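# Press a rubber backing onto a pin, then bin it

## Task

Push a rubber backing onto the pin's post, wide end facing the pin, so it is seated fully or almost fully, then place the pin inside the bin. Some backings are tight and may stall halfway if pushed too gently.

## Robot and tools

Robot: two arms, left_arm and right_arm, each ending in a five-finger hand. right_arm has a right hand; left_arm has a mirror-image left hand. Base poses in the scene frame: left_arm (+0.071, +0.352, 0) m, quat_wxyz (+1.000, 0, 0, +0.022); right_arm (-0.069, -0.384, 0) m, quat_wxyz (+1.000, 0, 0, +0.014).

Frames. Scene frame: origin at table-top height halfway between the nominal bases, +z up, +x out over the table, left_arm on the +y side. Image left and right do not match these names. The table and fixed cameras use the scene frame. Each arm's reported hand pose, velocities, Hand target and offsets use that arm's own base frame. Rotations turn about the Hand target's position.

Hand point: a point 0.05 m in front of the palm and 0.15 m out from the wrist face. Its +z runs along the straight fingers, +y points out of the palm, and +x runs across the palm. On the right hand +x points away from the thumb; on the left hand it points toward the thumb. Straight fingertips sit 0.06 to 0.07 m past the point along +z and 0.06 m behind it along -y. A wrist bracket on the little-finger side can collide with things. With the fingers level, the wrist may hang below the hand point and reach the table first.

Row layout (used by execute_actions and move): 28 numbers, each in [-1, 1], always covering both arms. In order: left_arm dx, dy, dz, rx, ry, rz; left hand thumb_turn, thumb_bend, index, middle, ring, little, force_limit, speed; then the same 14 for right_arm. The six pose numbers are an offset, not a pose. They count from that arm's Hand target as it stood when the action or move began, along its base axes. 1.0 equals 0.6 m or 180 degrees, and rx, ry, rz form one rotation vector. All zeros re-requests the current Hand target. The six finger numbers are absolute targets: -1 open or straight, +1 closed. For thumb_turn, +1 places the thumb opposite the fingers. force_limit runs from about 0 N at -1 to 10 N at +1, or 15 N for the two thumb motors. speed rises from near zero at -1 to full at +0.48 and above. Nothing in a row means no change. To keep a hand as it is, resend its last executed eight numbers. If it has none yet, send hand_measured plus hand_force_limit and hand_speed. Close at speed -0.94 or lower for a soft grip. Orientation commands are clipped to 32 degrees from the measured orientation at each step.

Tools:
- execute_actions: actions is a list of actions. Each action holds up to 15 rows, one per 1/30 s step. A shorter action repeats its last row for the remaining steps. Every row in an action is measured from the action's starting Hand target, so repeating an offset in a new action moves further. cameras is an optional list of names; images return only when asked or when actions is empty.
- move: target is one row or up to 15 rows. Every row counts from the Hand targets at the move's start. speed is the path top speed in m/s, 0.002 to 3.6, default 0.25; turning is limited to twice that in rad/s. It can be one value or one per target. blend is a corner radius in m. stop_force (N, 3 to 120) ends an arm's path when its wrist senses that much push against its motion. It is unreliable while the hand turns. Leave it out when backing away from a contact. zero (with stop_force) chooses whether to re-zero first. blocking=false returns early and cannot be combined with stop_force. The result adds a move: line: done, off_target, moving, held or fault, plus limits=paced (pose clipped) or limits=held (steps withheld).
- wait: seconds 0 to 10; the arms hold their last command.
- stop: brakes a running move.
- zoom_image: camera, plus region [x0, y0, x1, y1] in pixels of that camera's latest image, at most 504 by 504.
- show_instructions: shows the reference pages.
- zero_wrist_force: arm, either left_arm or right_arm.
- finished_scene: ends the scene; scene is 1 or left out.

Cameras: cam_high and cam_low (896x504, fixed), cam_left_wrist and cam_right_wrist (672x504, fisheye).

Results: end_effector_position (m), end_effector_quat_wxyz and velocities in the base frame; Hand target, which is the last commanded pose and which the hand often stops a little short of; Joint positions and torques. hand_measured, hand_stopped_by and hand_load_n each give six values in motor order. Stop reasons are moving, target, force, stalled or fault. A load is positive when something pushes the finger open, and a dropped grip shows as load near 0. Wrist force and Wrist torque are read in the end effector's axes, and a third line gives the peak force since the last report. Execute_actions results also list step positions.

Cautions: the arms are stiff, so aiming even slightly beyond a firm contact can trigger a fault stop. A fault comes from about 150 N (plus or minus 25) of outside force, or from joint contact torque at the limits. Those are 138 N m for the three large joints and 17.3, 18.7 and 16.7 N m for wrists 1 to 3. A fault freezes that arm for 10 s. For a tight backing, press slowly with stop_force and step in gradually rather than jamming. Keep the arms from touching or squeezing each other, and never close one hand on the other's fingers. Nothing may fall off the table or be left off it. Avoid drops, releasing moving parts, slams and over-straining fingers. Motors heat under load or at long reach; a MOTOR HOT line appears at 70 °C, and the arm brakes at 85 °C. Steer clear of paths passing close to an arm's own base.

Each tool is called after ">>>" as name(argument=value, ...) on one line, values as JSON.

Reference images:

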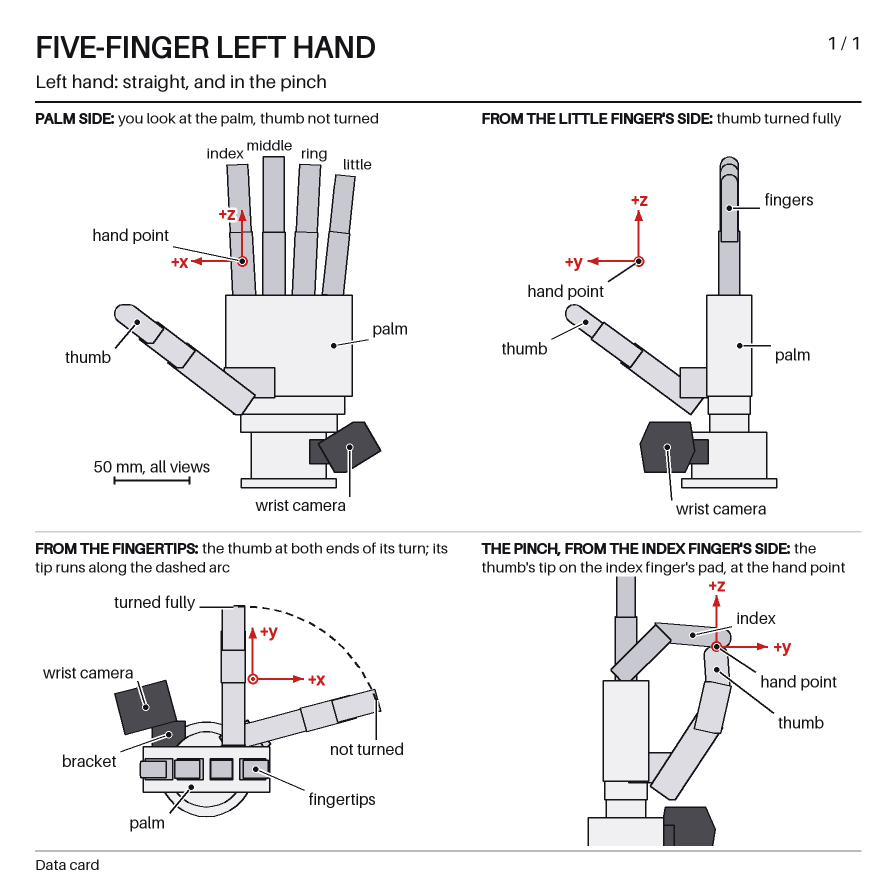

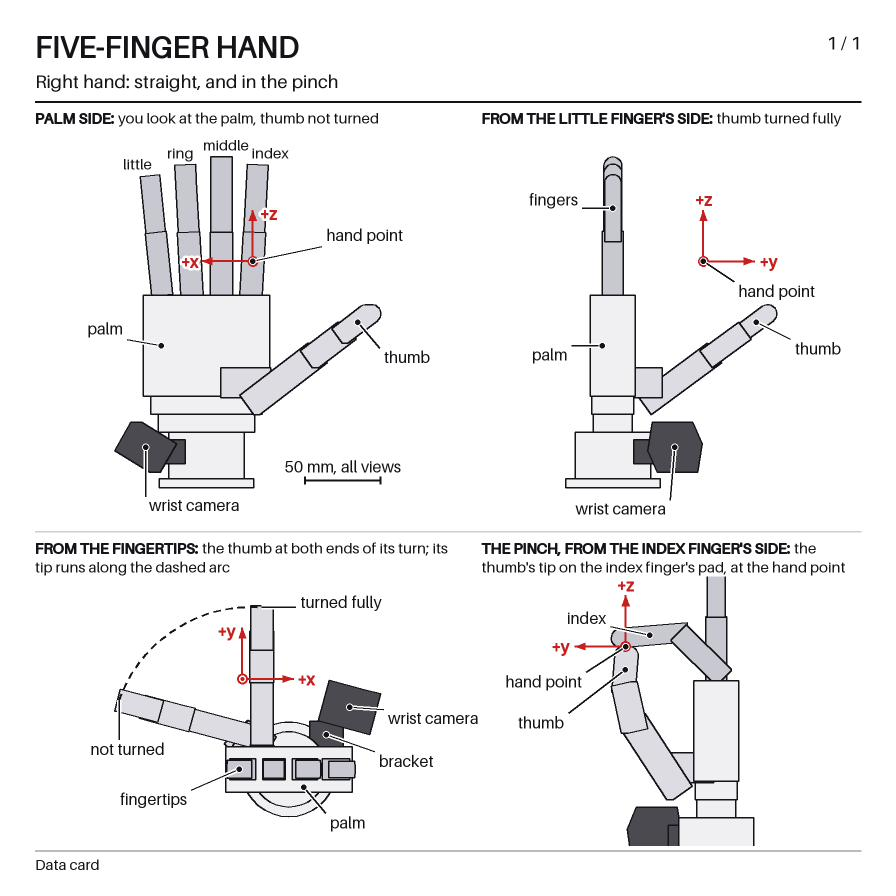

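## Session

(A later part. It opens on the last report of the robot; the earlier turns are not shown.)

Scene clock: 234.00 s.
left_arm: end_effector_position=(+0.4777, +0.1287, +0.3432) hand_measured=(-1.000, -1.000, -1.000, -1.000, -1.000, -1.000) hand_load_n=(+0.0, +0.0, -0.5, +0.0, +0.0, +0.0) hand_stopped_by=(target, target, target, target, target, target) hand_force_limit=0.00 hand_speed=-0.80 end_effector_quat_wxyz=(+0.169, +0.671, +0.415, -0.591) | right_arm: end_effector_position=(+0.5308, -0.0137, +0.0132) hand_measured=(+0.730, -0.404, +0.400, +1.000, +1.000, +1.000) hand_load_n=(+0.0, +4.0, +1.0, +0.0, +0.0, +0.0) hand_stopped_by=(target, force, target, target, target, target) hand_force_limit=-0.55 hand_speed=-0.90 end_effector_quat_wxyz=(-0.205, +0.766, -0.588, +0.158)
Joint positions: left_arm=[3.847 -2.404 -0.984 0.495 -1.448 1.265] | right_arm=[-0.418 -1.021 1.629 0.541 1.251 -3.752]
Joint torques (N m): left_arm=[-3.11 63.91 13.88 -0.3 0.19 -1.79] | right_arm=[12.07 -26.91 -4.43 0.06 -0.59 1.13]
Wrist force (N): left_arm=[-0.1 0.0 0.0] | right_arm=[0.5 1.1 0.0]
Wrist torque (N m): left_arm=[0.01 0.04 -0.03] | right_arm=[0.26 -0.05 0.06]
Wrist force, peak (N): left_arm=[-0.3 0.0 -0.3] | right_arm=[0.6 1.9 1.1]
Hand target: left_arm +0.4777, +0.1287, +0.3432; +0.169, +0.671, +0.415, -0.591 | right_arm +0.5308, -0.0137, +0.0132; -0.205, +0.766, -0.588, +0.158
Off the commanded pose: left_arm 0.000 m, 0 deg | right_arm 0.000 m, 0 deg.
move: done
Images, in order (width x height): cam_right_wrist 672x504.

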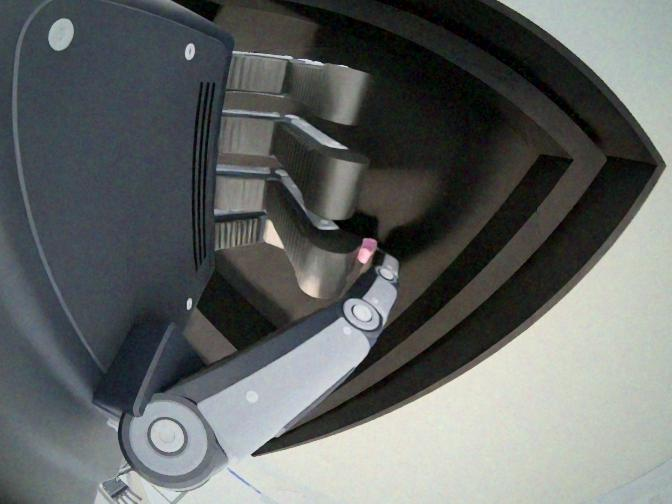

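>>> move(target=[0,0,0,0,0,0,-1,-1,-1,-1,-1,-1,0,-0.8,0,0,0.004,0,0,0,0.73,-0.2,0.4,1,1,1,-0.55,-0.9], speed=0.01, cameras=["cam_right_wrist"])

>>> zoom_image(camera="cam_right_wrist", region=[340, 220, 410, 280])

Scene clock: 235.43 s.
left_arm: end_effector_position=(+0.4777, +0.1287, +0.3432) hand_measured=(-1.000, -1.000, -1.000, -1.000, -1.000, -1.000) hand_load_n=(+0.0, +0.0, +0.0, +0.0, +0.0, +0.0) hand_stopped_by=(target, target, target, target, target, target) hand_force_limit=0.00 hand_speed=-0.80 end_effector_quat_wxyz=(+0.169, +0.671, +0.415, -0.591) | right_arm: end_effector_position=(+0.5308, -0.0137, +0.0155) hand_measured=(+0.730, -0.404, +0.400, +1.000, +1.000, +1.000) hand_load_n=(+0.0, +0.0, +0.0, +0.0, +0.0, +0.0) hand_stopped_by=(target, force, target, target, target, target) hand_force_limit=-0.55 hand_speed=-0.90 end_effector_quat_wxyz=(-0.205, +0.766, -0.588, +0.158)
Joint positions: left_arm=[3.847 -2.404 -0.984 0.495 -1.448 1.265] | right_arm=[-0.418 -1.024 1.627 0.546 1.251 -3.752]
Joint torques (N m): left_arm=[-2.91 63.38 15.24 -0.23 0.05 -1.9] | right_arm=[11.28 -51.87 -24.62 4.24 -0.78 1.03]
Wrist force (N): left_arm=[-0.2 0.0 -0.3] | right_arm=[0.7 1.2 0.9]
Wrist torque (N m): left_arm=[0.03 0.04 -0.03] | right_arm=[0.27 -0.10 0.07]
Wrist force, peak (N): left_arm=[-0.2 0.0 -0.4] | right_arm=[0.8 1.5 1.0]
Hand target: left_arm +0.4777, +0.1287, +0.3432; +0.169, +0.671, +0.415, -0.591 | right_arm +0.5308, -0.0137, +0.0156; -0.205, +0.766, -0.588, +0.158
Off the commanded pose: left_arm 0.000 m, 0 deg | right_arm 0.000 m, 0 deg.
move: done
Images, in order (width x height): cam_right_wrist 672x504.

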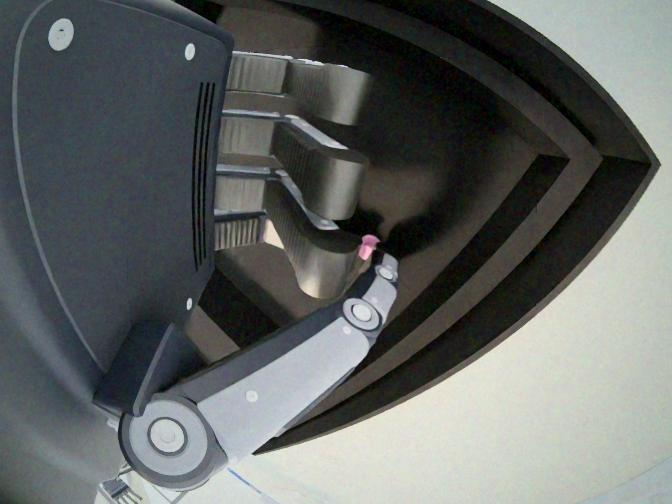

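Scaled by 7.200 from the camera's 672x504 image, which has a finer 960x720 frame.

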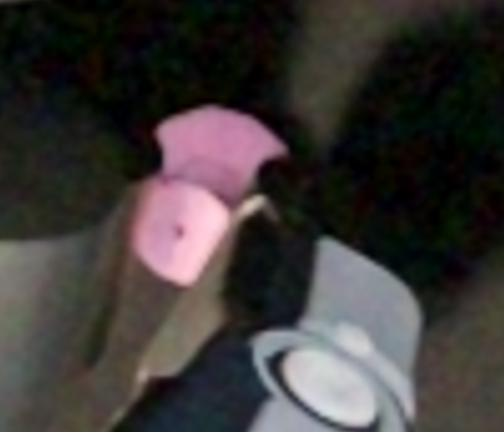

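>>> move(target=[[0,0,0,0,0,0,-1,-1,-1,-1,-1,-1,0,-0.8,0.0,0.0,0.0,0,0,0,0.73,-0.65,0.4,1,1,1,-0.4,0.2],[0,0,0,0,0,0,-1,-1,-1,-1,-1,-1,0,-0.8,0.002,0.0005,-0.0079,0,0,0,0.73,-0.65,0.4,1,1,1,-0.4,0.2]], speed=0.03, cameras=["cam_right_wrist"])

>>> zoom_image(camera="cam_right_wrist", region=[340, 220, 410, 280])

>>> move(target=[0,0,0,0,0,0,-1,-1,-1,-1,-1,-1,0,-0.8,0,0,0,0,0,0,0.73,-0.2,0.4,1,1,1,-0.55,-0.85], speed=0.02, cameras=["cam_right_wrist"])

>>> zoom_image(camera="cam_right_wrist", region=[340, 220, 410, 280])

Scene clock: 253.17 s.
left_arm: end_effector_position=(+0.4777, +0.1287, +0.3432) hand_measured=(-1.000, -1.000, -1.000, -1.000, -1.000, -1.000) hand_load_n=(+0.0, +0.0, +0.0, +0.0, +0.0, +0.0) hand_stopped_by=(target, target, target, target, target, target) hand_force_limit=0.00 hand_speed=-0.80 end_effector_quat_wxyz=(+0.169, +0.671, +0.415, -0.591) | right_arm: end_effector_position=(+0.5321, -0.0134, +0.0109) hand_measured=(+0.730, -0.650, +0.400, +1.000, +1.000, +1.000) hand_load_n=(+0.0, +0.0, +0.0, +0.0, +0.0, +0.0) hand_stopped_by=(target, target, target, target, target, target) hand_force_limit=-0.40 hand_speed=0.20 end_effector_quat_wxyz=(-0.205, +0.766, -0.588, +0.158)
Joint positions: left_arm=[3.847 -2.404 -0.984 0.495 -1.448 1.265] | right_arm=[-0.417 -1.016 1.627 0.537 1.252 -3.75]
Joint torques (N m): left_arm=[-3.1 63.84 15.79 -0.32 0.09 -1.69] | right_arm=[11.31 -26.62 -13.55 -0.38 1.09 1.24]
Wrist force (N): left_arm=[-0.1 0.0 -0.3] | right_arm=[0.8 1.6 0.8]
Wrist torque (N m): left_arm=[0.03 0.04 -0.03] | right_arm=[0.33 -0.11 0.09]
Wrist force, peak (N): left_arm=[-0.3 0.4 -0.3] | right_arm=[0.9 1.6 1.2]
Hand target: left_arm +0.4777, +0.1287, +0.3432; +0.169, +0.671, +0.415, -0.591 | right_arm +0.5320, -0.0134, +0.0108; -0.205, +0.766, -0.588, +0.158
Off the commanded pose: left_arm 0.000 m, 0 deg | right_arm 0.000 m, 0 deg.
move: done
Images, in order (width x height): cam_right_wrist 672x504.

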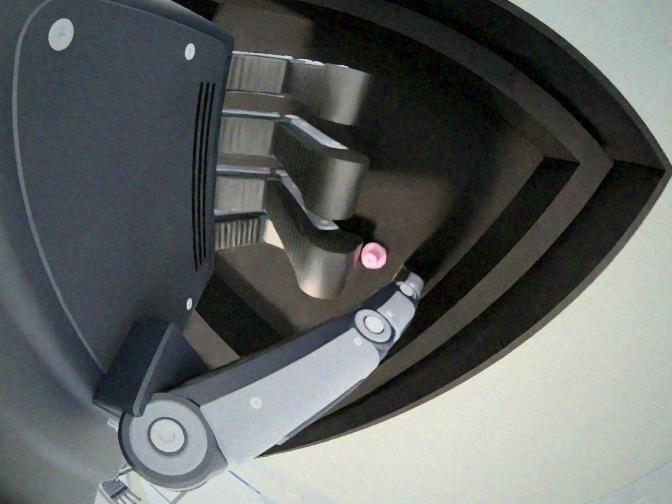

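Scaled by 7.200 from the camera's 672x504 image, which has a finer 960x720 frame.

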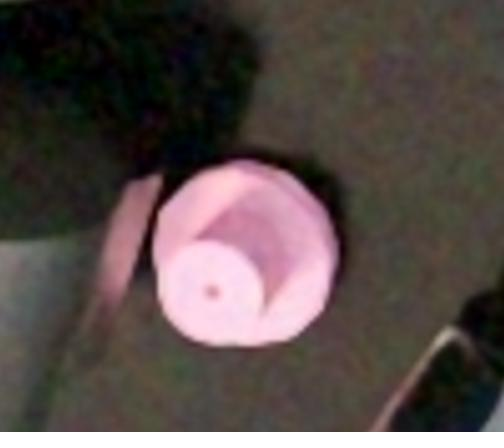

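Scene clock: 254.20 s.
left_arm: end_effector_position=(+0.4777, +0.1287, +0.3432) hand_measured=(-1.000, -1.000, -1.000, -1.000, -1.000, -1.000) hand_load_n=(+0.0, +0.0, +0.0, +0.0, +0.0, +0.0) hand_stopped_by=(target, target, target, target, target, target) hand_force_limit=0.00 hand_speed=-0.80 end_effector_quat_wxyz=(+0.169, +0.671, +0.415, -0.591) | right_arm: end_effector_position=(+0.5320, -0.0134, +0.0108) hand_measured=(+0.730, -0.488, +0.400, +1.000, +1.000, +1.000) hand_load_n=(-0.5, +2.0, +0.0, +0.0, +0.0, +0.0) hand_stopped_by=(target, force, target, target, target, target) hand_force_limit=-0.55 hand_speed=-0.85 end_effector_quat_wxyz=(-0.205, +0.766, -0.588, +0.158)
Joint positions: left_arm=[3.847 -2.404 -0.984 0.495 -1.448 1.265] | right_arm=[-0.417 -1.015 1.627 0.537 1.252 -3.75]
Joint torques (N m): left_arm=[-2.22 63.7 15.49 -0.44 0.18 -1.78] | right_arm=[11.2 -26.48 -1.53 -0.28 0.75 1.19]
Wrist force (N): left_arm=[-0.1 0.3 -0.1] | right_arm=[0.8 -0.5 -3.8]
Wrist torque (N m): left_arm=[0.06 0.04 -0.04] | right_arm=[0.05 -0.04 0.03]
Wrist force, peak (N): left_arm=[-0.2 0.3 -0.4] | right_arm=[0.8 0.1 -4.4]
Hand target: left_arm +0.4777, +0.1287, +0.3432; +0.169, +0.671, +0.415, -0.591 | right_arm +0.5320, -0.0134, +0.0108; -0.205, +0.766, -0.588, +0.158
Off the commanded pose: left_arm 0.000 m, 0 deg | right_arm 0.000 m, 0 deg.
move: done
Images, in order (width x height): cam_right_wrist 672x504.

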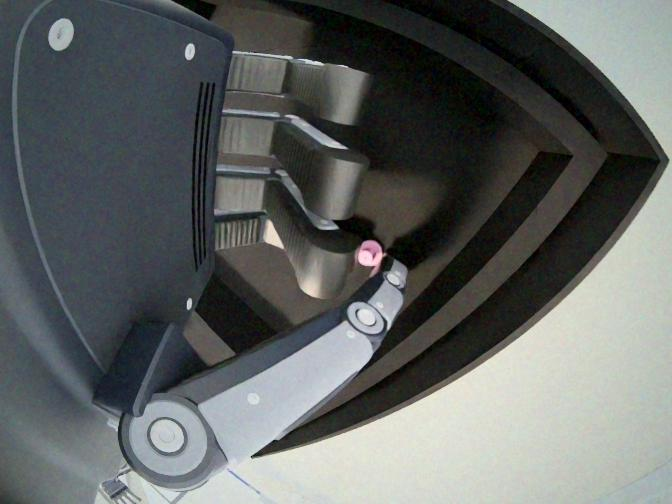

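Scaled by 7.200 from the camera's 672x504 image, which has a finer 960x720 frame.

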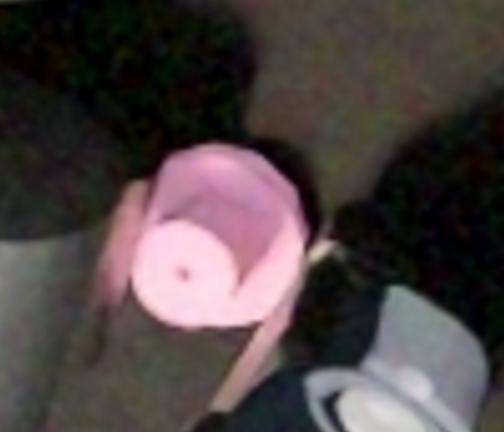

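>>> move(target=[[0,0,0,0,0,0,-1,-1,-1,-1,-1,-1,0,-0.8,0,0,0.05,0,0,0,0.73,-0.65,0.4,1,1,1,-0.4,0.2],[0,0,0,0,0,0,-1,-1,-1,-1,-1,-1,0,-0.8,0.0067,-0.008,0.133,-0.2952,-0.0791,0,0.73,-0.65,0.4,1,1,1,-0.4,0.2],[0,0,0,0,0,0,-1,-1,-1,-1,-1,-1,0,-0.8,0.0067,-0.008,0.055,-0.2952,-0.0791,0,0.73,-0.65,0.4,1,1,1,-0.4,0.2]], speed=0.25, blend=0.01, cameras=["cam_high","cam_low","cam_right_wrist"])

>>> zoom_image(camera="cam_right_wrist", region=[320, 200, 440, 296])

>>> zoom_image(camera="cam_low", region=[230, 230, 330, 330])

Scene clock: 264.87 s.
left_arm: end_effector_position=(+0.4777, +0.1287, +0.3432) hand_measured=(-1.000, -1.000, -1.000, -1.000, -1.000, -1.000) hand_load_n=(+0.0, +0.0, +0.0, +0.0, +0.0, +0.0) hand_stopped_by=(target, target, target, target, target, target) hand_force_limit=0.00 hand_speed=-0.80 end_effector_quat_wxyz=(+0.169, +0.671, +0.415, -0.591) | right_arm: end_effector_position=(+0.5361, -0.0182, +0.0439) hand_measured=(+0.730, -0.650, +0.400, +1.000, +1.000, +1.000) hand_load_n=(+0.0, +0.0, +0.0, +0.0, +0.0, +0.0) hand_stopped_by=(target, target, target, target, target, target) hand_force_limit=-0.40 hand_speed=0.20 end_effector_quat_wxyz=(+0.089, +0.752, -0.427, +0.494)
Joint positions: left_arm=[3.847 -2.404 -0.984 0.495 -1.448 1.265] | right_arm=[0.019 -1.125 1.836 -0.063 2.175 -3.969]
Joint torques (N m): left_arm=[-2.03 62.92 15.02 -0.29 -0.03 -1.72] | right_arm=[12.14 -20.87 -1.89 -1.1 2.07 -1.53]
Wrist force (N): left_arm=[-0.1 0.0 -0.1] | right_arm=[-0.3 0.4 0.5]
Wrist torque (N m): left_arm=[0.02 0.03 -0.02] | right_arm=[0.12 0.01 0.12]
Wrist force, peak (N): left_arm=[-0.2 0.2 -0.3] | right_arm=[1.1 -0.3 -4.5]
Hand target: left_arm +0.4777, +0.1287, +0.3432; +0.169, +0.671, +0.415, -0.591 | right_arm +0.5361, -0.0182, +0.0438; +0.089, +0.752, -0.427, +0.494
Off the commanded pose: left_arm 0.000 m, 0 deg | right_arm 0.000 m, 0 deg.
move: done
Images, in order (width x height): cam_high 896x504, cam_low 896x504, cam_right_wrist 672x504.

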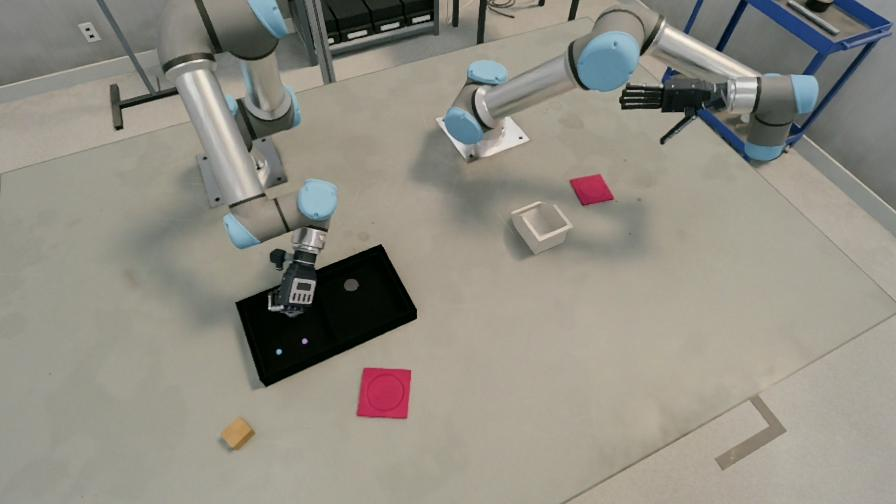

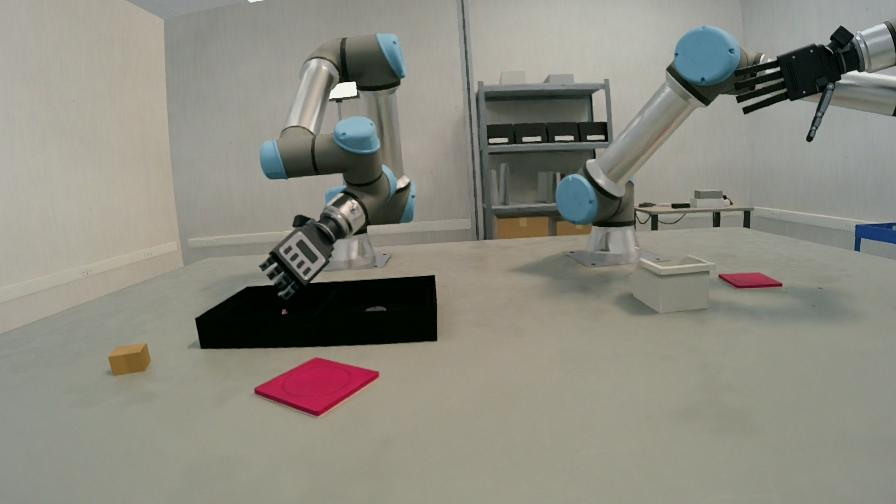

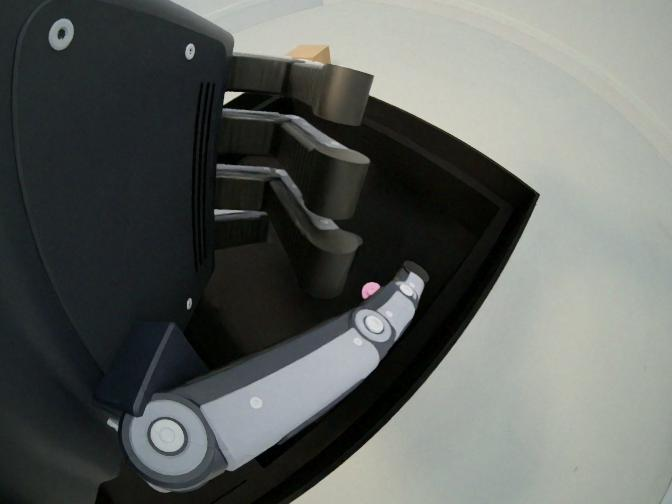

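Scaled by 4.200 from the camera's 672x504 image, which has a finer 960x720 frame.

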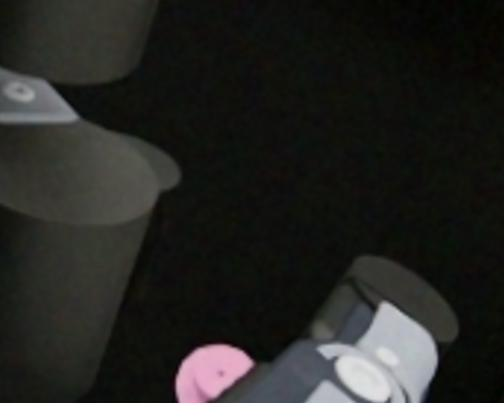

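Scaled by 5.040.

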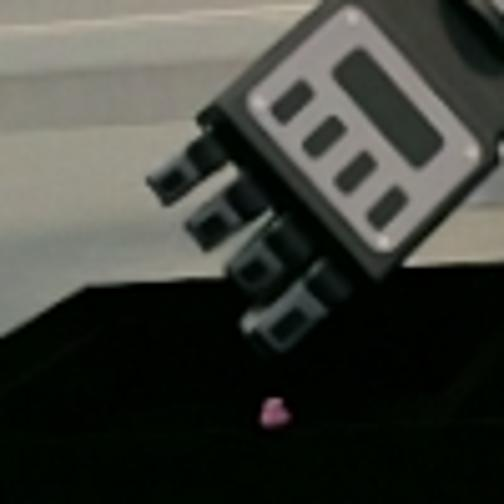

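>>> move(target=[0,0,0,0,0,0,-1,-1,-1,-1,-1,-1,0,-0.8,-0.0097,-0.0027,-0.023,0,0,0,0.73,-0.65,0.4,1,1,1,-0.4,0.2], speed=0.06, cameras=["cam_low","cam_right_wrist"])

>>> zoom_image(camera="cam_right_wrist", region=[320, 220, 440, 316])

>>> zoom_image(camera="cam_low", region=[250, 270, 320, 330])

Scene clock: 269.40 s.
left_arm: end_effector_position=(+0.4777, +0.1287, +0.3432) hand_measured=(-1.000, -1.000, -1.000, -1.000, -1.000, -1.000) hand_load_n=(+0.0, +0.0, +0.0, -0.5, +0.0, +0.0) hand_stopped_by=(target, target, target, target, target, target) hand_force_limit=0.00 hand_speed=-0.80 end_effector_quat_wxyz=(+0.169, +0.671, +0.415, -0.591) | right_arm: end_effector_position=(+0.5303, -0.0198, +0.0301) hand_measured=(+0.730, -0.650, +0.400, +1.000, +1.000, +1.000) hand_load_n=(-4.5, -1.0, +0.0, +0.0, +0.0, +0.0) hand_stopped_by=(target, target, target, target, target, target) hand_force_limit=-0.40 hand_speed=0.20 end_effector_quat_wxyz=(+0.089, +0.752, -0.427, +0.494)
Joint positions: left_arm=[3.847 -2.404 -0.984 0.495 -1.448 1.265] | right_arm=[0.015 -1.115 1.865 -0.105 2.172 -3.972]
Joint torques (N m): left_arm=[-2.18 62.24 15.15 -0.46 0.1 -1.8] | right_arm=[-10.91 -17.8 0.13 -0.77 -0.59 -1.2]
Wrist force (N): left_arm=[0.0 0.1 -0.3] | right_arm=[4.5 -5.6 -2.7]
Wrist torque (N m): left_arm=[0.05 0.02 -0.03] | right_arm=[-0.34 -0.22 -0.01]
Wrist force, peak (N): left_arm=[-0.4 0.2 -0.1] | right_arm=[4.5 -5.6 -2.7]
Hand target: left_arm +0.4777, +0.1287, +0.3432; +0.169, +0.671, +0.415, -0.591 | right_arm +0.5302, -0.0198, +0.0300; +0.089, +0.752, -0.427, +0.494
Off the commanded pose: left_arm 0.000 m, 0 deg | right_arm 0.000 m, 0 deg.
move: done
Images, in order (width x height): cam_low 896x504, cam_right_wrist 672x504.

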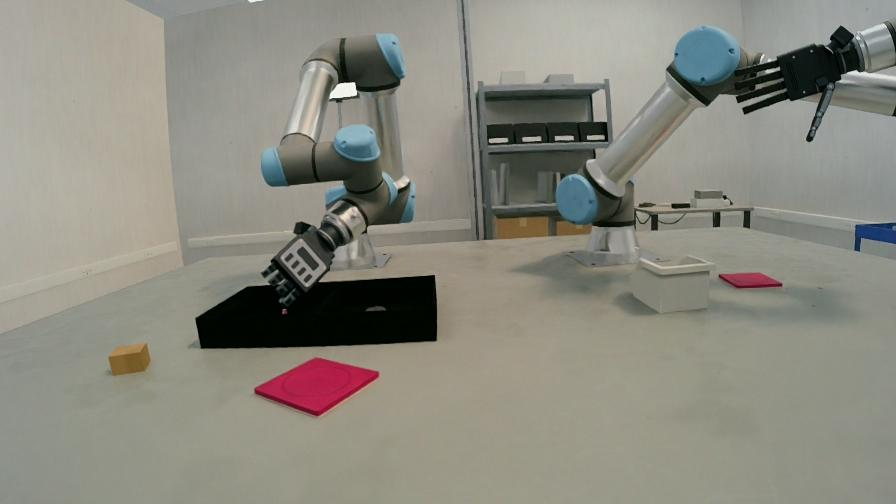

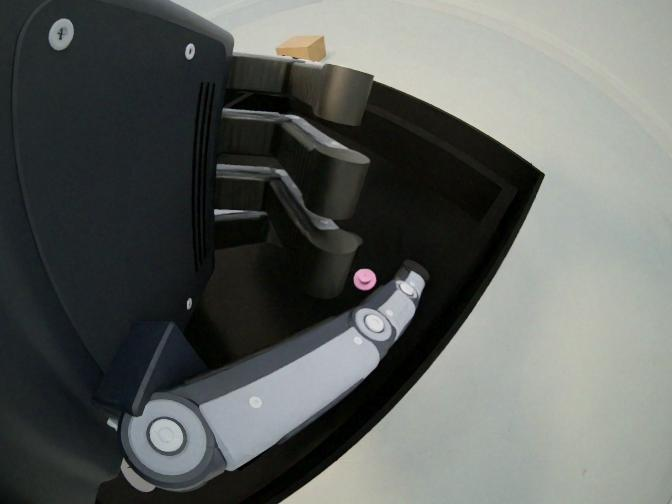

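Scaled by 4.200 from the camera's 672x504 image, which has a finer 960x720 frame.

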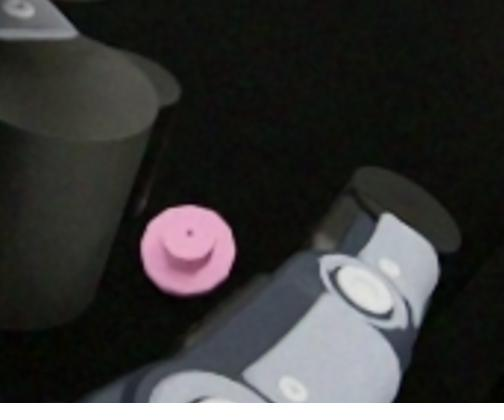

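Scaled by 7.200.

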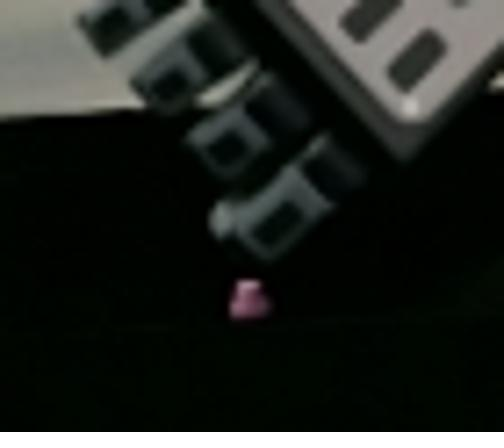

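>>> move(target=[[0,0,0,0,0,0,-1,-1,-1,-1,-1,-1,0,-0.8,0,0,0.1,0,0,0,0.73,-0.65,0.4,1,1,1,-0.4,0.2],[0,0,0,0,0,0,-1,-1,-1,-1,-1,-1,0,-0.8,0.0213,0.2963,0.1,0.2952,0.0791,0,0.73,-0.65,0.4,1,1,1,-0.4,0.2],[0,0,0,0,0,0,-1,-1,-1,-1,-1,-1,0,-0.8,0.0213,0.2963,0.04,0.2952,0.0791,0,0.73,-0.65,0.4,1,1,1,-0.4,0.2]], speed=0.3, blend=0.01, cameras=["cam_high","cam_low","cam_right_wrist"])

>>> zoom_image(camera="cam_right_wrist", region=[320, 170, 470, 290])

>>> zoom_image(camera="cam_high", region=[220, 230, 430, 400])

Scene clock: 299.10 s.
left_arm: end_effector_position=(+0.4777, +0.1287, +0.3432) hand_measured=(-1.000, -1.000, -1.000, -1.000, -1.000, -1.000) hand_load_n=(+0.0, +0.0, +0.0, +0.0, +0.0, +0.0) hand_stopped_by=(target, target, target, target, target, target) hand_force_limit=0.00 hand_speed=-0.80 end_effector_quat_wxyz=(+0.169, +0.671, +0.415, -0.591) | right_arm: end_effector_position=(+0.5430, +0.1580, +0.0541) hand_measured=(+0.730, -0.650, +0.400, +1.000, +1.000, +1.000) hand_load_n=(+0.0, +0.0, +0.0, +0.0, +0.0, +0.0) hand_stopped_by=(target, target, target, target, target, target) hand_force_limit=-0.40 hand_speed=0.20 end_effector_quat_wxyz=(-0.205, +0.766, -0.588, +0.158)
Joint positions: left_arm=[3.847 -2.404 -0.984 0.495 -1.448 1.265] | right_arm=[-0.05 -1.044 1.523 0.588 1.417 -3.413]
Joint torques (N m): left_arm=[-2.19 63.3 15.98 -0.4 0 -1.71] | right_arm=[-7.86 -25.8 -4.45 -0.55 -1.47 1.66]
Wrist force (N): left_arm=[-0.2 0.1 -0.2] | right_arm=[0.5 1.3 0.8]
Wrist torque (N m): left_arm=[0.04 0.05 -0.03] | right_arm=[0.29 -0.06 -0.08]
Wrist force, peak (N): left_arm=[-0.3 0.3 -0.1] | right_arm=[4.8 -6.6 -3.2]
Hand target: left_arm +0.4777, +0.1287, +0.3432; +0.169, +0.671, +0.415, -0.591 | right_arm +0.5430, +0.1580, +0.0540; -0.205, +0.766, -0.588, +0.158
Off the commanded pose: left_arm 0.000 m, 0 deg | right_arm 0.000 m, 0 deg.
move: done
Images, in order (width x height): cam_high 896x504, cam_low 896x504, cam_right_wrist 672x504.

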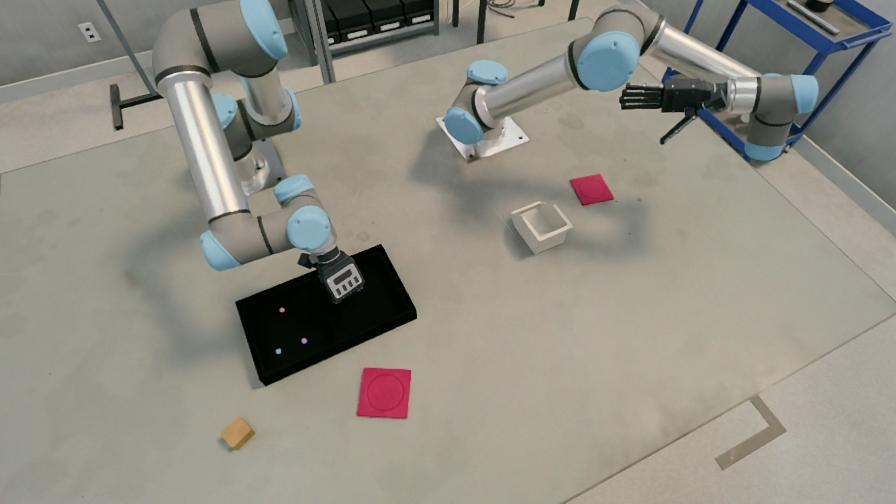

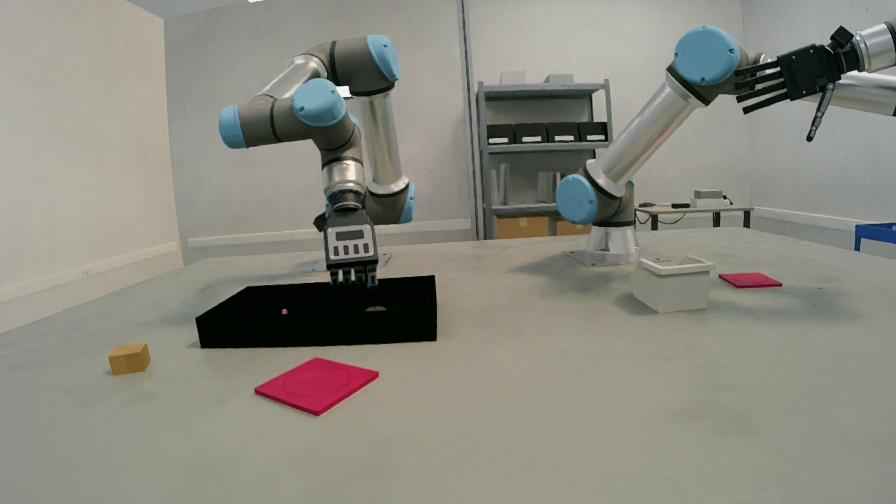

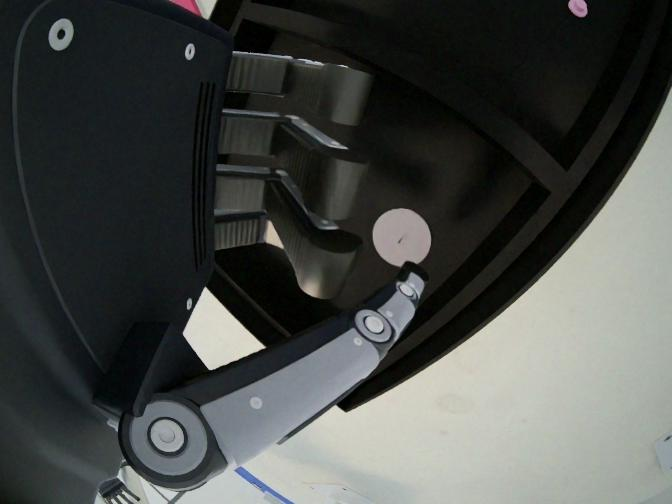

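Scaled by 3.360 from the camera's 672x504 image, which has a finer 960x720 frame.

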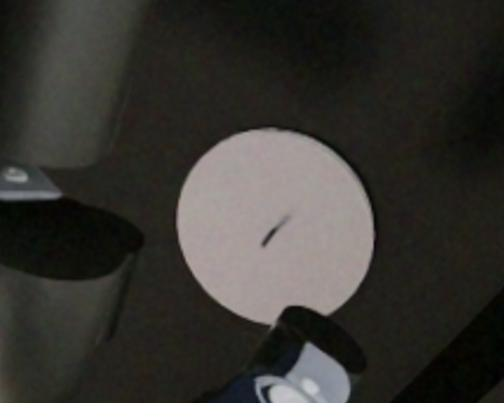

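Scaled by 2.400.

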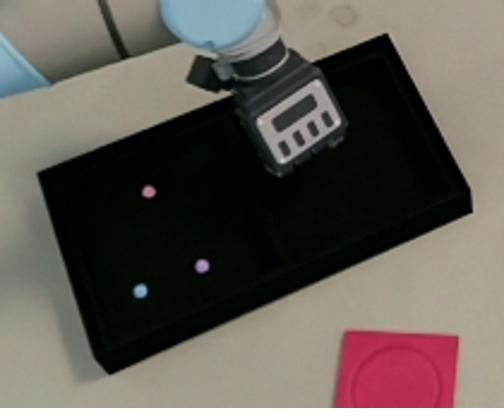

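>>> move(target=[[0,0,0,0,0,0,-1,-1,-1,-1,-1,-1,0,-0.8,-0.0145,-0.0038,0,0,0,0,0.73,-0.65,0.4,1,1,1,-0.4,0.2],[0,0,0,0,0,0,-1,-1,-1,-1,-1,-1,0,-0.8,-0.0145,-0.0038,-0.0655,0,0,0,0.73,-0.65,0.4,1,1,1,-0.4,0.2]], speed=0.06, stop_force=4, cameras=["cam_right_wrist"])

>>> zoom_image(camera="cam_right_wrist", region=[320, 190, 440, 286])

Scene clock: 305.73 s.
left_arm: end_effector_position=(+0.4777, +0.1287, +0.3432) hand_measured=(-1.000, -1.000, -1.000, -1.000, -1.000, -1.000) hand_load_n=(+0.0, +0.0, +0.0, +0.0, +0.0, +0.0) hand_stopped_by=(target, target, target, target, target, target) hand_force_limit=0.00 hand_speed=-0.80 end_effector_quat_wxyz=(+0.169, +0.671, +0.415, -0.591) | right_arm: end_effector_position=(+0.5343, +0.1557, +0.0147) hand_measured=(+0.730, -0.650, +0.400, +1.000, +1.000, +1.000) hand_load_n=(+0.0, +0.0, +0.5, +0.0, +0.0, +0.0) hand_stopped_by=(target, target, target, target, target, target) hand_force_limit=-0.40 hand_speed=0.20 end_effector_quat_wxyz=(-0.205, +0.766, -0.588, +0.158)
Joint positions: left_arm=[3.847 -2.404 -0.984 0.495 -1.448 1.265] | right_arm=[-0.056 -1.016 1.594 0.491 1.414 -3.418]
Joint torques (N m): left_arm=[-2.13 63.48 16.09 -0.56 0.09 -1.81] | right_arm=[-0.9 -26.77 -2.96 -0.55 -1.07 1.11]
Wrist force (N): left_arm=[0.0 0.1 -0.1] | right_arm=[0.4 1.6 0.7]
Wrist torque (N m): left_arm=[0.03 0.02 -0.02] | right_arm=[0.33 -0.05 -0.08]
Wrist force, peak (N): left_arm=[-0.1 0.2 -0.4] | right_arm=[0.5 1.6 1.3]
Hand target: left_arm +0.4777, +0.1287, +0.3432; +0.169, +0.671, +0.415, -0.591 | right_arm +0.5343, +0.1557, +0.0147; -0.205, +0.766, -0.588, +0.158
Off the commanded pose: left_arm 0.000 m, 0 deg | right_arm 0.000 m, 0 deg.
move: done
Images, in order (width x height): cam_right_wrist 672x504.

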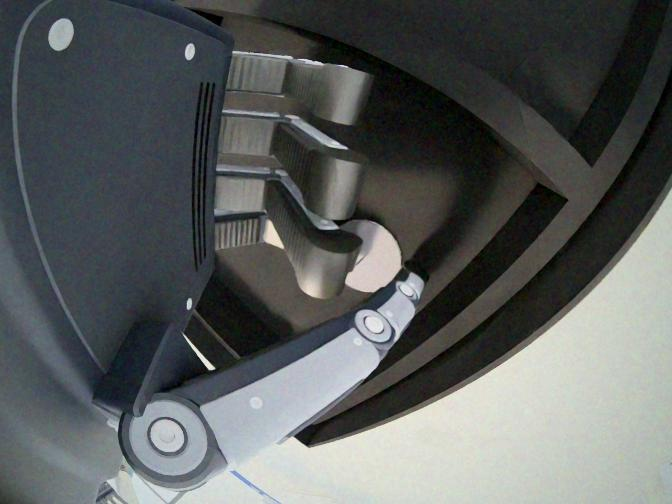

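Scaled by 4.200 from the camera's 672x504 image, which has a finer 960x720 frame.

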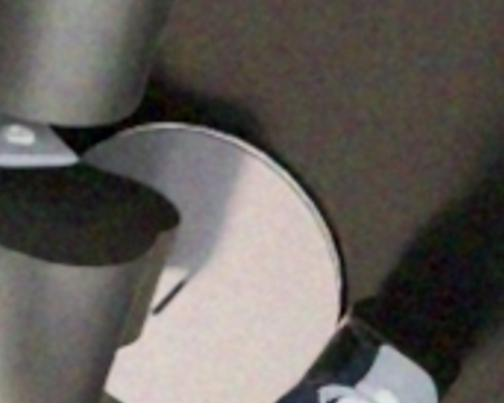

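>>> move(target=[[0,0,0,0,0,0,-1,-1,-1,-1,-1,-1,0,-0.8,0,0,0,0,0,0,0.73,-0.4,0.4,1,1,1,-0.6,0],[0,0,0,0,0,0,-1,-1,-1,-1,-1,-1,0,-0.8,0.1295,0.0347,0,0,0,0,0.73,-0.4,0.4,1,1,1,-0.6,0]], speed=0.06, cameras=["cam_right_wrist","cam_high"])

>>> zoom_image(camera="cam_right_wrist", region=[320, 190, 440, 286])

Scene clock: 309.77 s.
left_arm: end_effector_position=(+0.4777, +0.1287, +0.3432) hand_measured=(-1.000, -1.000, -1.000, -1.000, -1.000, -1.000) hand_load_n=(+0.0, +0.0, +0.0, -0.5, +0.0, +0.0) hand_stopped_by=(target, target, target, target, target, target) hand_force_limit=0.00 hand_speed=-0.80 end_effector_quat_wxyz=(+0.169, +0.671, +0.415, -0.591) | right_arm: end_effector_position=(+0.6120, +0.1765, +0.0147) hand_measured=(+0.730, -0.400, +0.400, +1.000, +1.000, +1.000) hand_load_n=(+0.0, +0.5, +0.0, +0.5, +0.0, +0.0) hand_stopped_by=(target, target, target, target, target, target) hand_force_limit=-0.60 hand_speed=0.00 end_effector_quat_wxyz=(-0.205, +0.766, -0.588, +0.158)
Joint positions: left_arm=[3.847 -2.404 -0.984 0.495 -1.448 1.265] | right_arm=[-0.01 -0.845 1.295 0.613 1.437 -3.378]
Joint torques (N m): left_arm=[-2.43 62.9 15.76 -0.63 0.04 -1.84] | right_arm=[11.83 -33.48 -26.64 3.95 1.19 1.52]
Wrist force (N): left_arm=[0.1 0.1 0.0] | right_arm=[0.7 1.4 1.0]
Wrist torque (N m): left_arm=[0.02 0.01 -0.01] | right_arm=[0.31 -0.08 -0.08]
Wrist force, peak (N): left_arm=[-0.2 0.1 -0.4] | right_arm=[0.6 2.0 0.7]
Hand target: left_arm +0.4777, +0.1287, +0.3432; +0.169, +0.671, +0.415, -0.591 | right_arm +0.6120, +0.1765, +0.0147; -0.205, +0.766, -0.588, +0.158
Off the commanded pose: left_arm 0.000 m, 0 deg | right_arm 0.000 m, 0 deg.
move: done
Images, in order (width x height): cam_high 896x504, cam_right_wrist 672x504.

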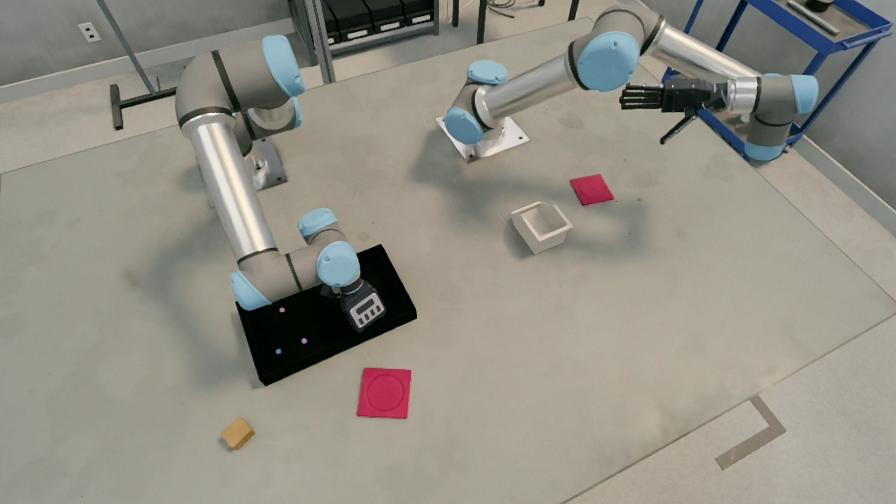

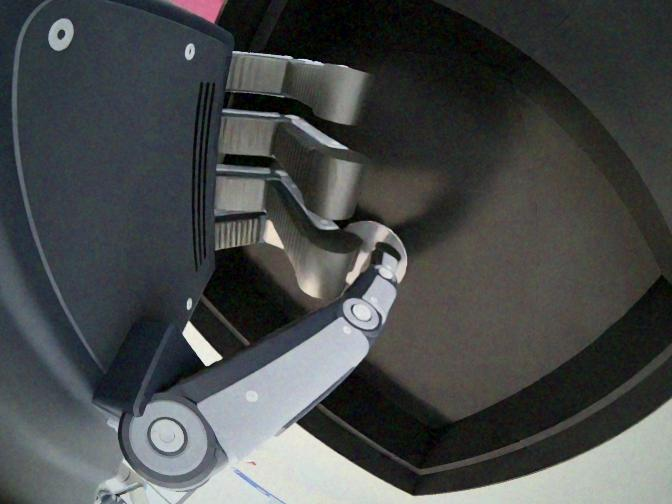

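Scaled by 4.200 from the camera's 672x504 image, which has a finer 960x720 frame.

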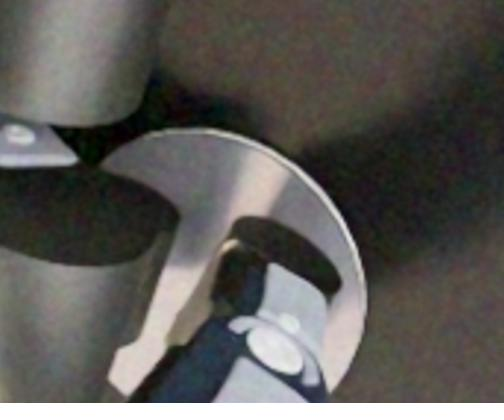

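>>> move(target=[[0,0,0,0,0,0,-1,-1,-1,-1,-1,-1,0,-0.8,0,0,0,0,0,0,0.73,-0.65,0.4,1,1,1,-0.6,0.2],[0,0,0,0,0,0,-1,-1,-1,-1,-1,-1,0,-0.8,0,0,0.1417,0,0,0,0.73,-0.65,0.4,1,1,1,-0.6,0.2],[0,0,0,0,0,0,-1,-1,-1,-1,-1,-1,0,-0.8,0.0217,-0.2483,0.1417,-0.1689,-0.2918,0.457,0.73,-0.65,0.4,1,1,1,-0.6,0.2],[0,0,0,0,0,0,-1,-1,-1,-1,-1,-1,0,-0.8,0.0217,-0.2483,0.075,-0.1689,-0.2918,0.457,0.73,-0.65,0.4,1,1,1,-0.6,0.2]], speed=0.35, blend=[0,0.01,0.01,0], cameras=["cam_high","cam_low","cam_right_wrist"])

>>> zoom_image(camera="cam_right_wrist", region=[320, 170, 470, 290])

>>> zoom_image(camera="cam_high", region=[220, 230, 430, 400])

Scene clock: 317.73 s.
left_arm: end_effector_position=(+0.4777, +0.1287, +0.3432) hand_measured=(-1.000, -1.000, -1.000, -1.000, -1.000, -1.000) hand_load_n=(+0.0, +0.0, +0.0, +0.0, +0.0, +0.0) hand_stopped_by=(target, target, target, target, target, target) hand_force_limit=0.00 hand_speed=-0.80 end_effector_quat_wxyz=(+0.169, +0.671, +0.415, -0.591) | right_arm: end_effector_position=(+0.6251, +0.0276, +0.0598) hand_measured=(+0.730, -0.650, +0.400, +1.000, +1.000, +1.000) hand_load_n=(+0.0, +0.0, +0.0, +0.0, +0.0, +0.0) hand_stopped_by=(target, target, target, target, target, target) hand_force_limit=-0.60 hand_speed=0.20 end_effector_quat_wxyz=(-0.286, +0.834, +0.229, +0.413)
Joint positions: left_arm=[3.847 -2.404 -0.984 0.495 -1.448 1.265] | right_arm=[-0.477 -0.958 1.643 0.52 0.56 -5.522]
Joint torques (N m): left_arm=[-1.87 63.48 15.71 -0.62 0.01 -1.74] | right_arm=[-8.31 -27.07 -25.92 4.35 -2.63 -1.54]
Wrist force (N): left_arm=[-0.1 0.2 -0.1] | right_arm=[-0.3 0.9 0.4]
Wrist torque (N m): left_arm=[0.05 0.03 -0.03] | right_arm=[0.19 0.03 0.13]
Wrist force, peak (N): left_arm=[-0.3 0.1 -0.5] | right_arm=[0.8 2.6 2.8]
Hand target: left_arm +0.4777, +0.1287, +0.3432; +0.169, +0.671, +0.415, -0.591 | right_arm +0.6250, +0.0276, +0.0597; -0.286, +0.834, +0.229, +0.413
Off the commanded pose: left_arm 0.000 m, 0 deg | right_arm 0.000 m, 0 deg.
move: done
Images, in order (width x height): cam_high 896x504, cam_low 896x504, cam_right_wrist 672x504.

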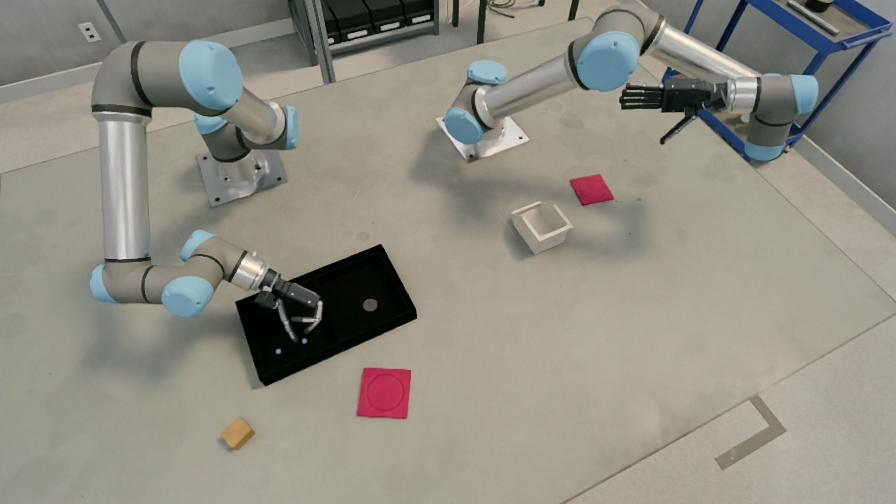

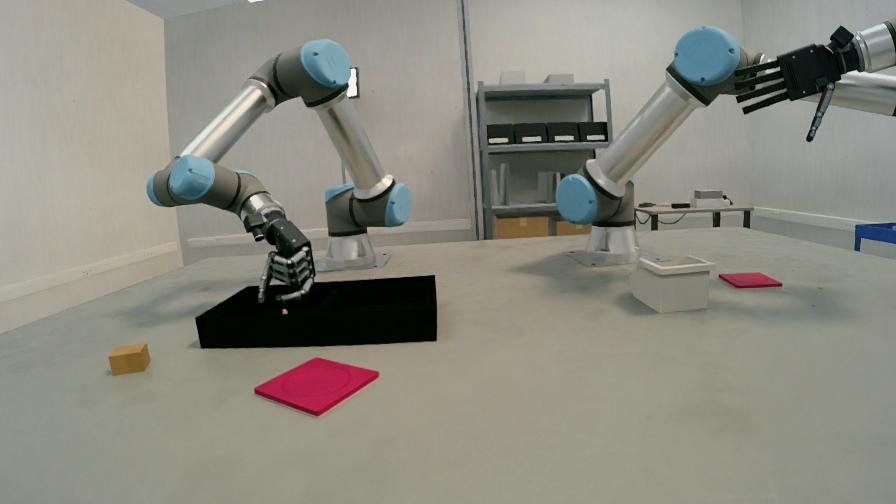

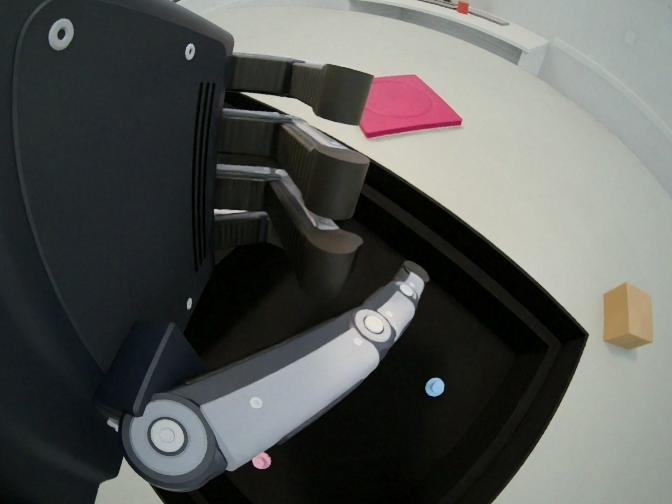

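Scaled by 3.360 from the camera's 672x504 image, which has a finer 960x720 frame.

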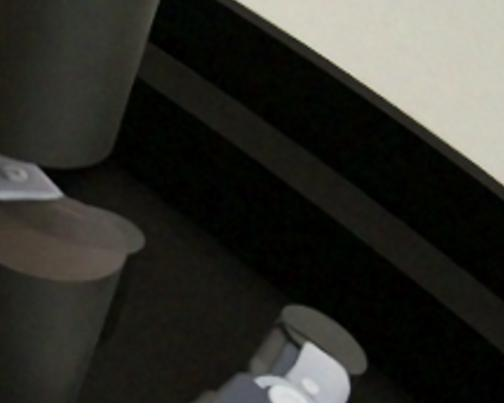

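Scaled by 2.400.

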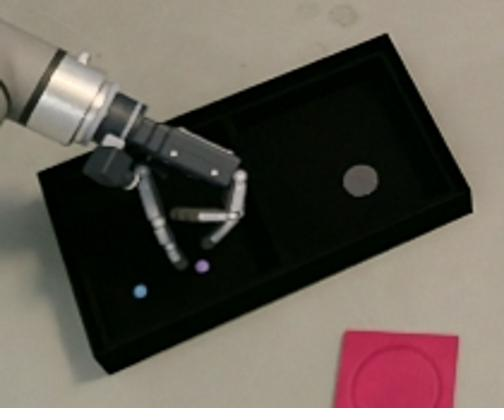

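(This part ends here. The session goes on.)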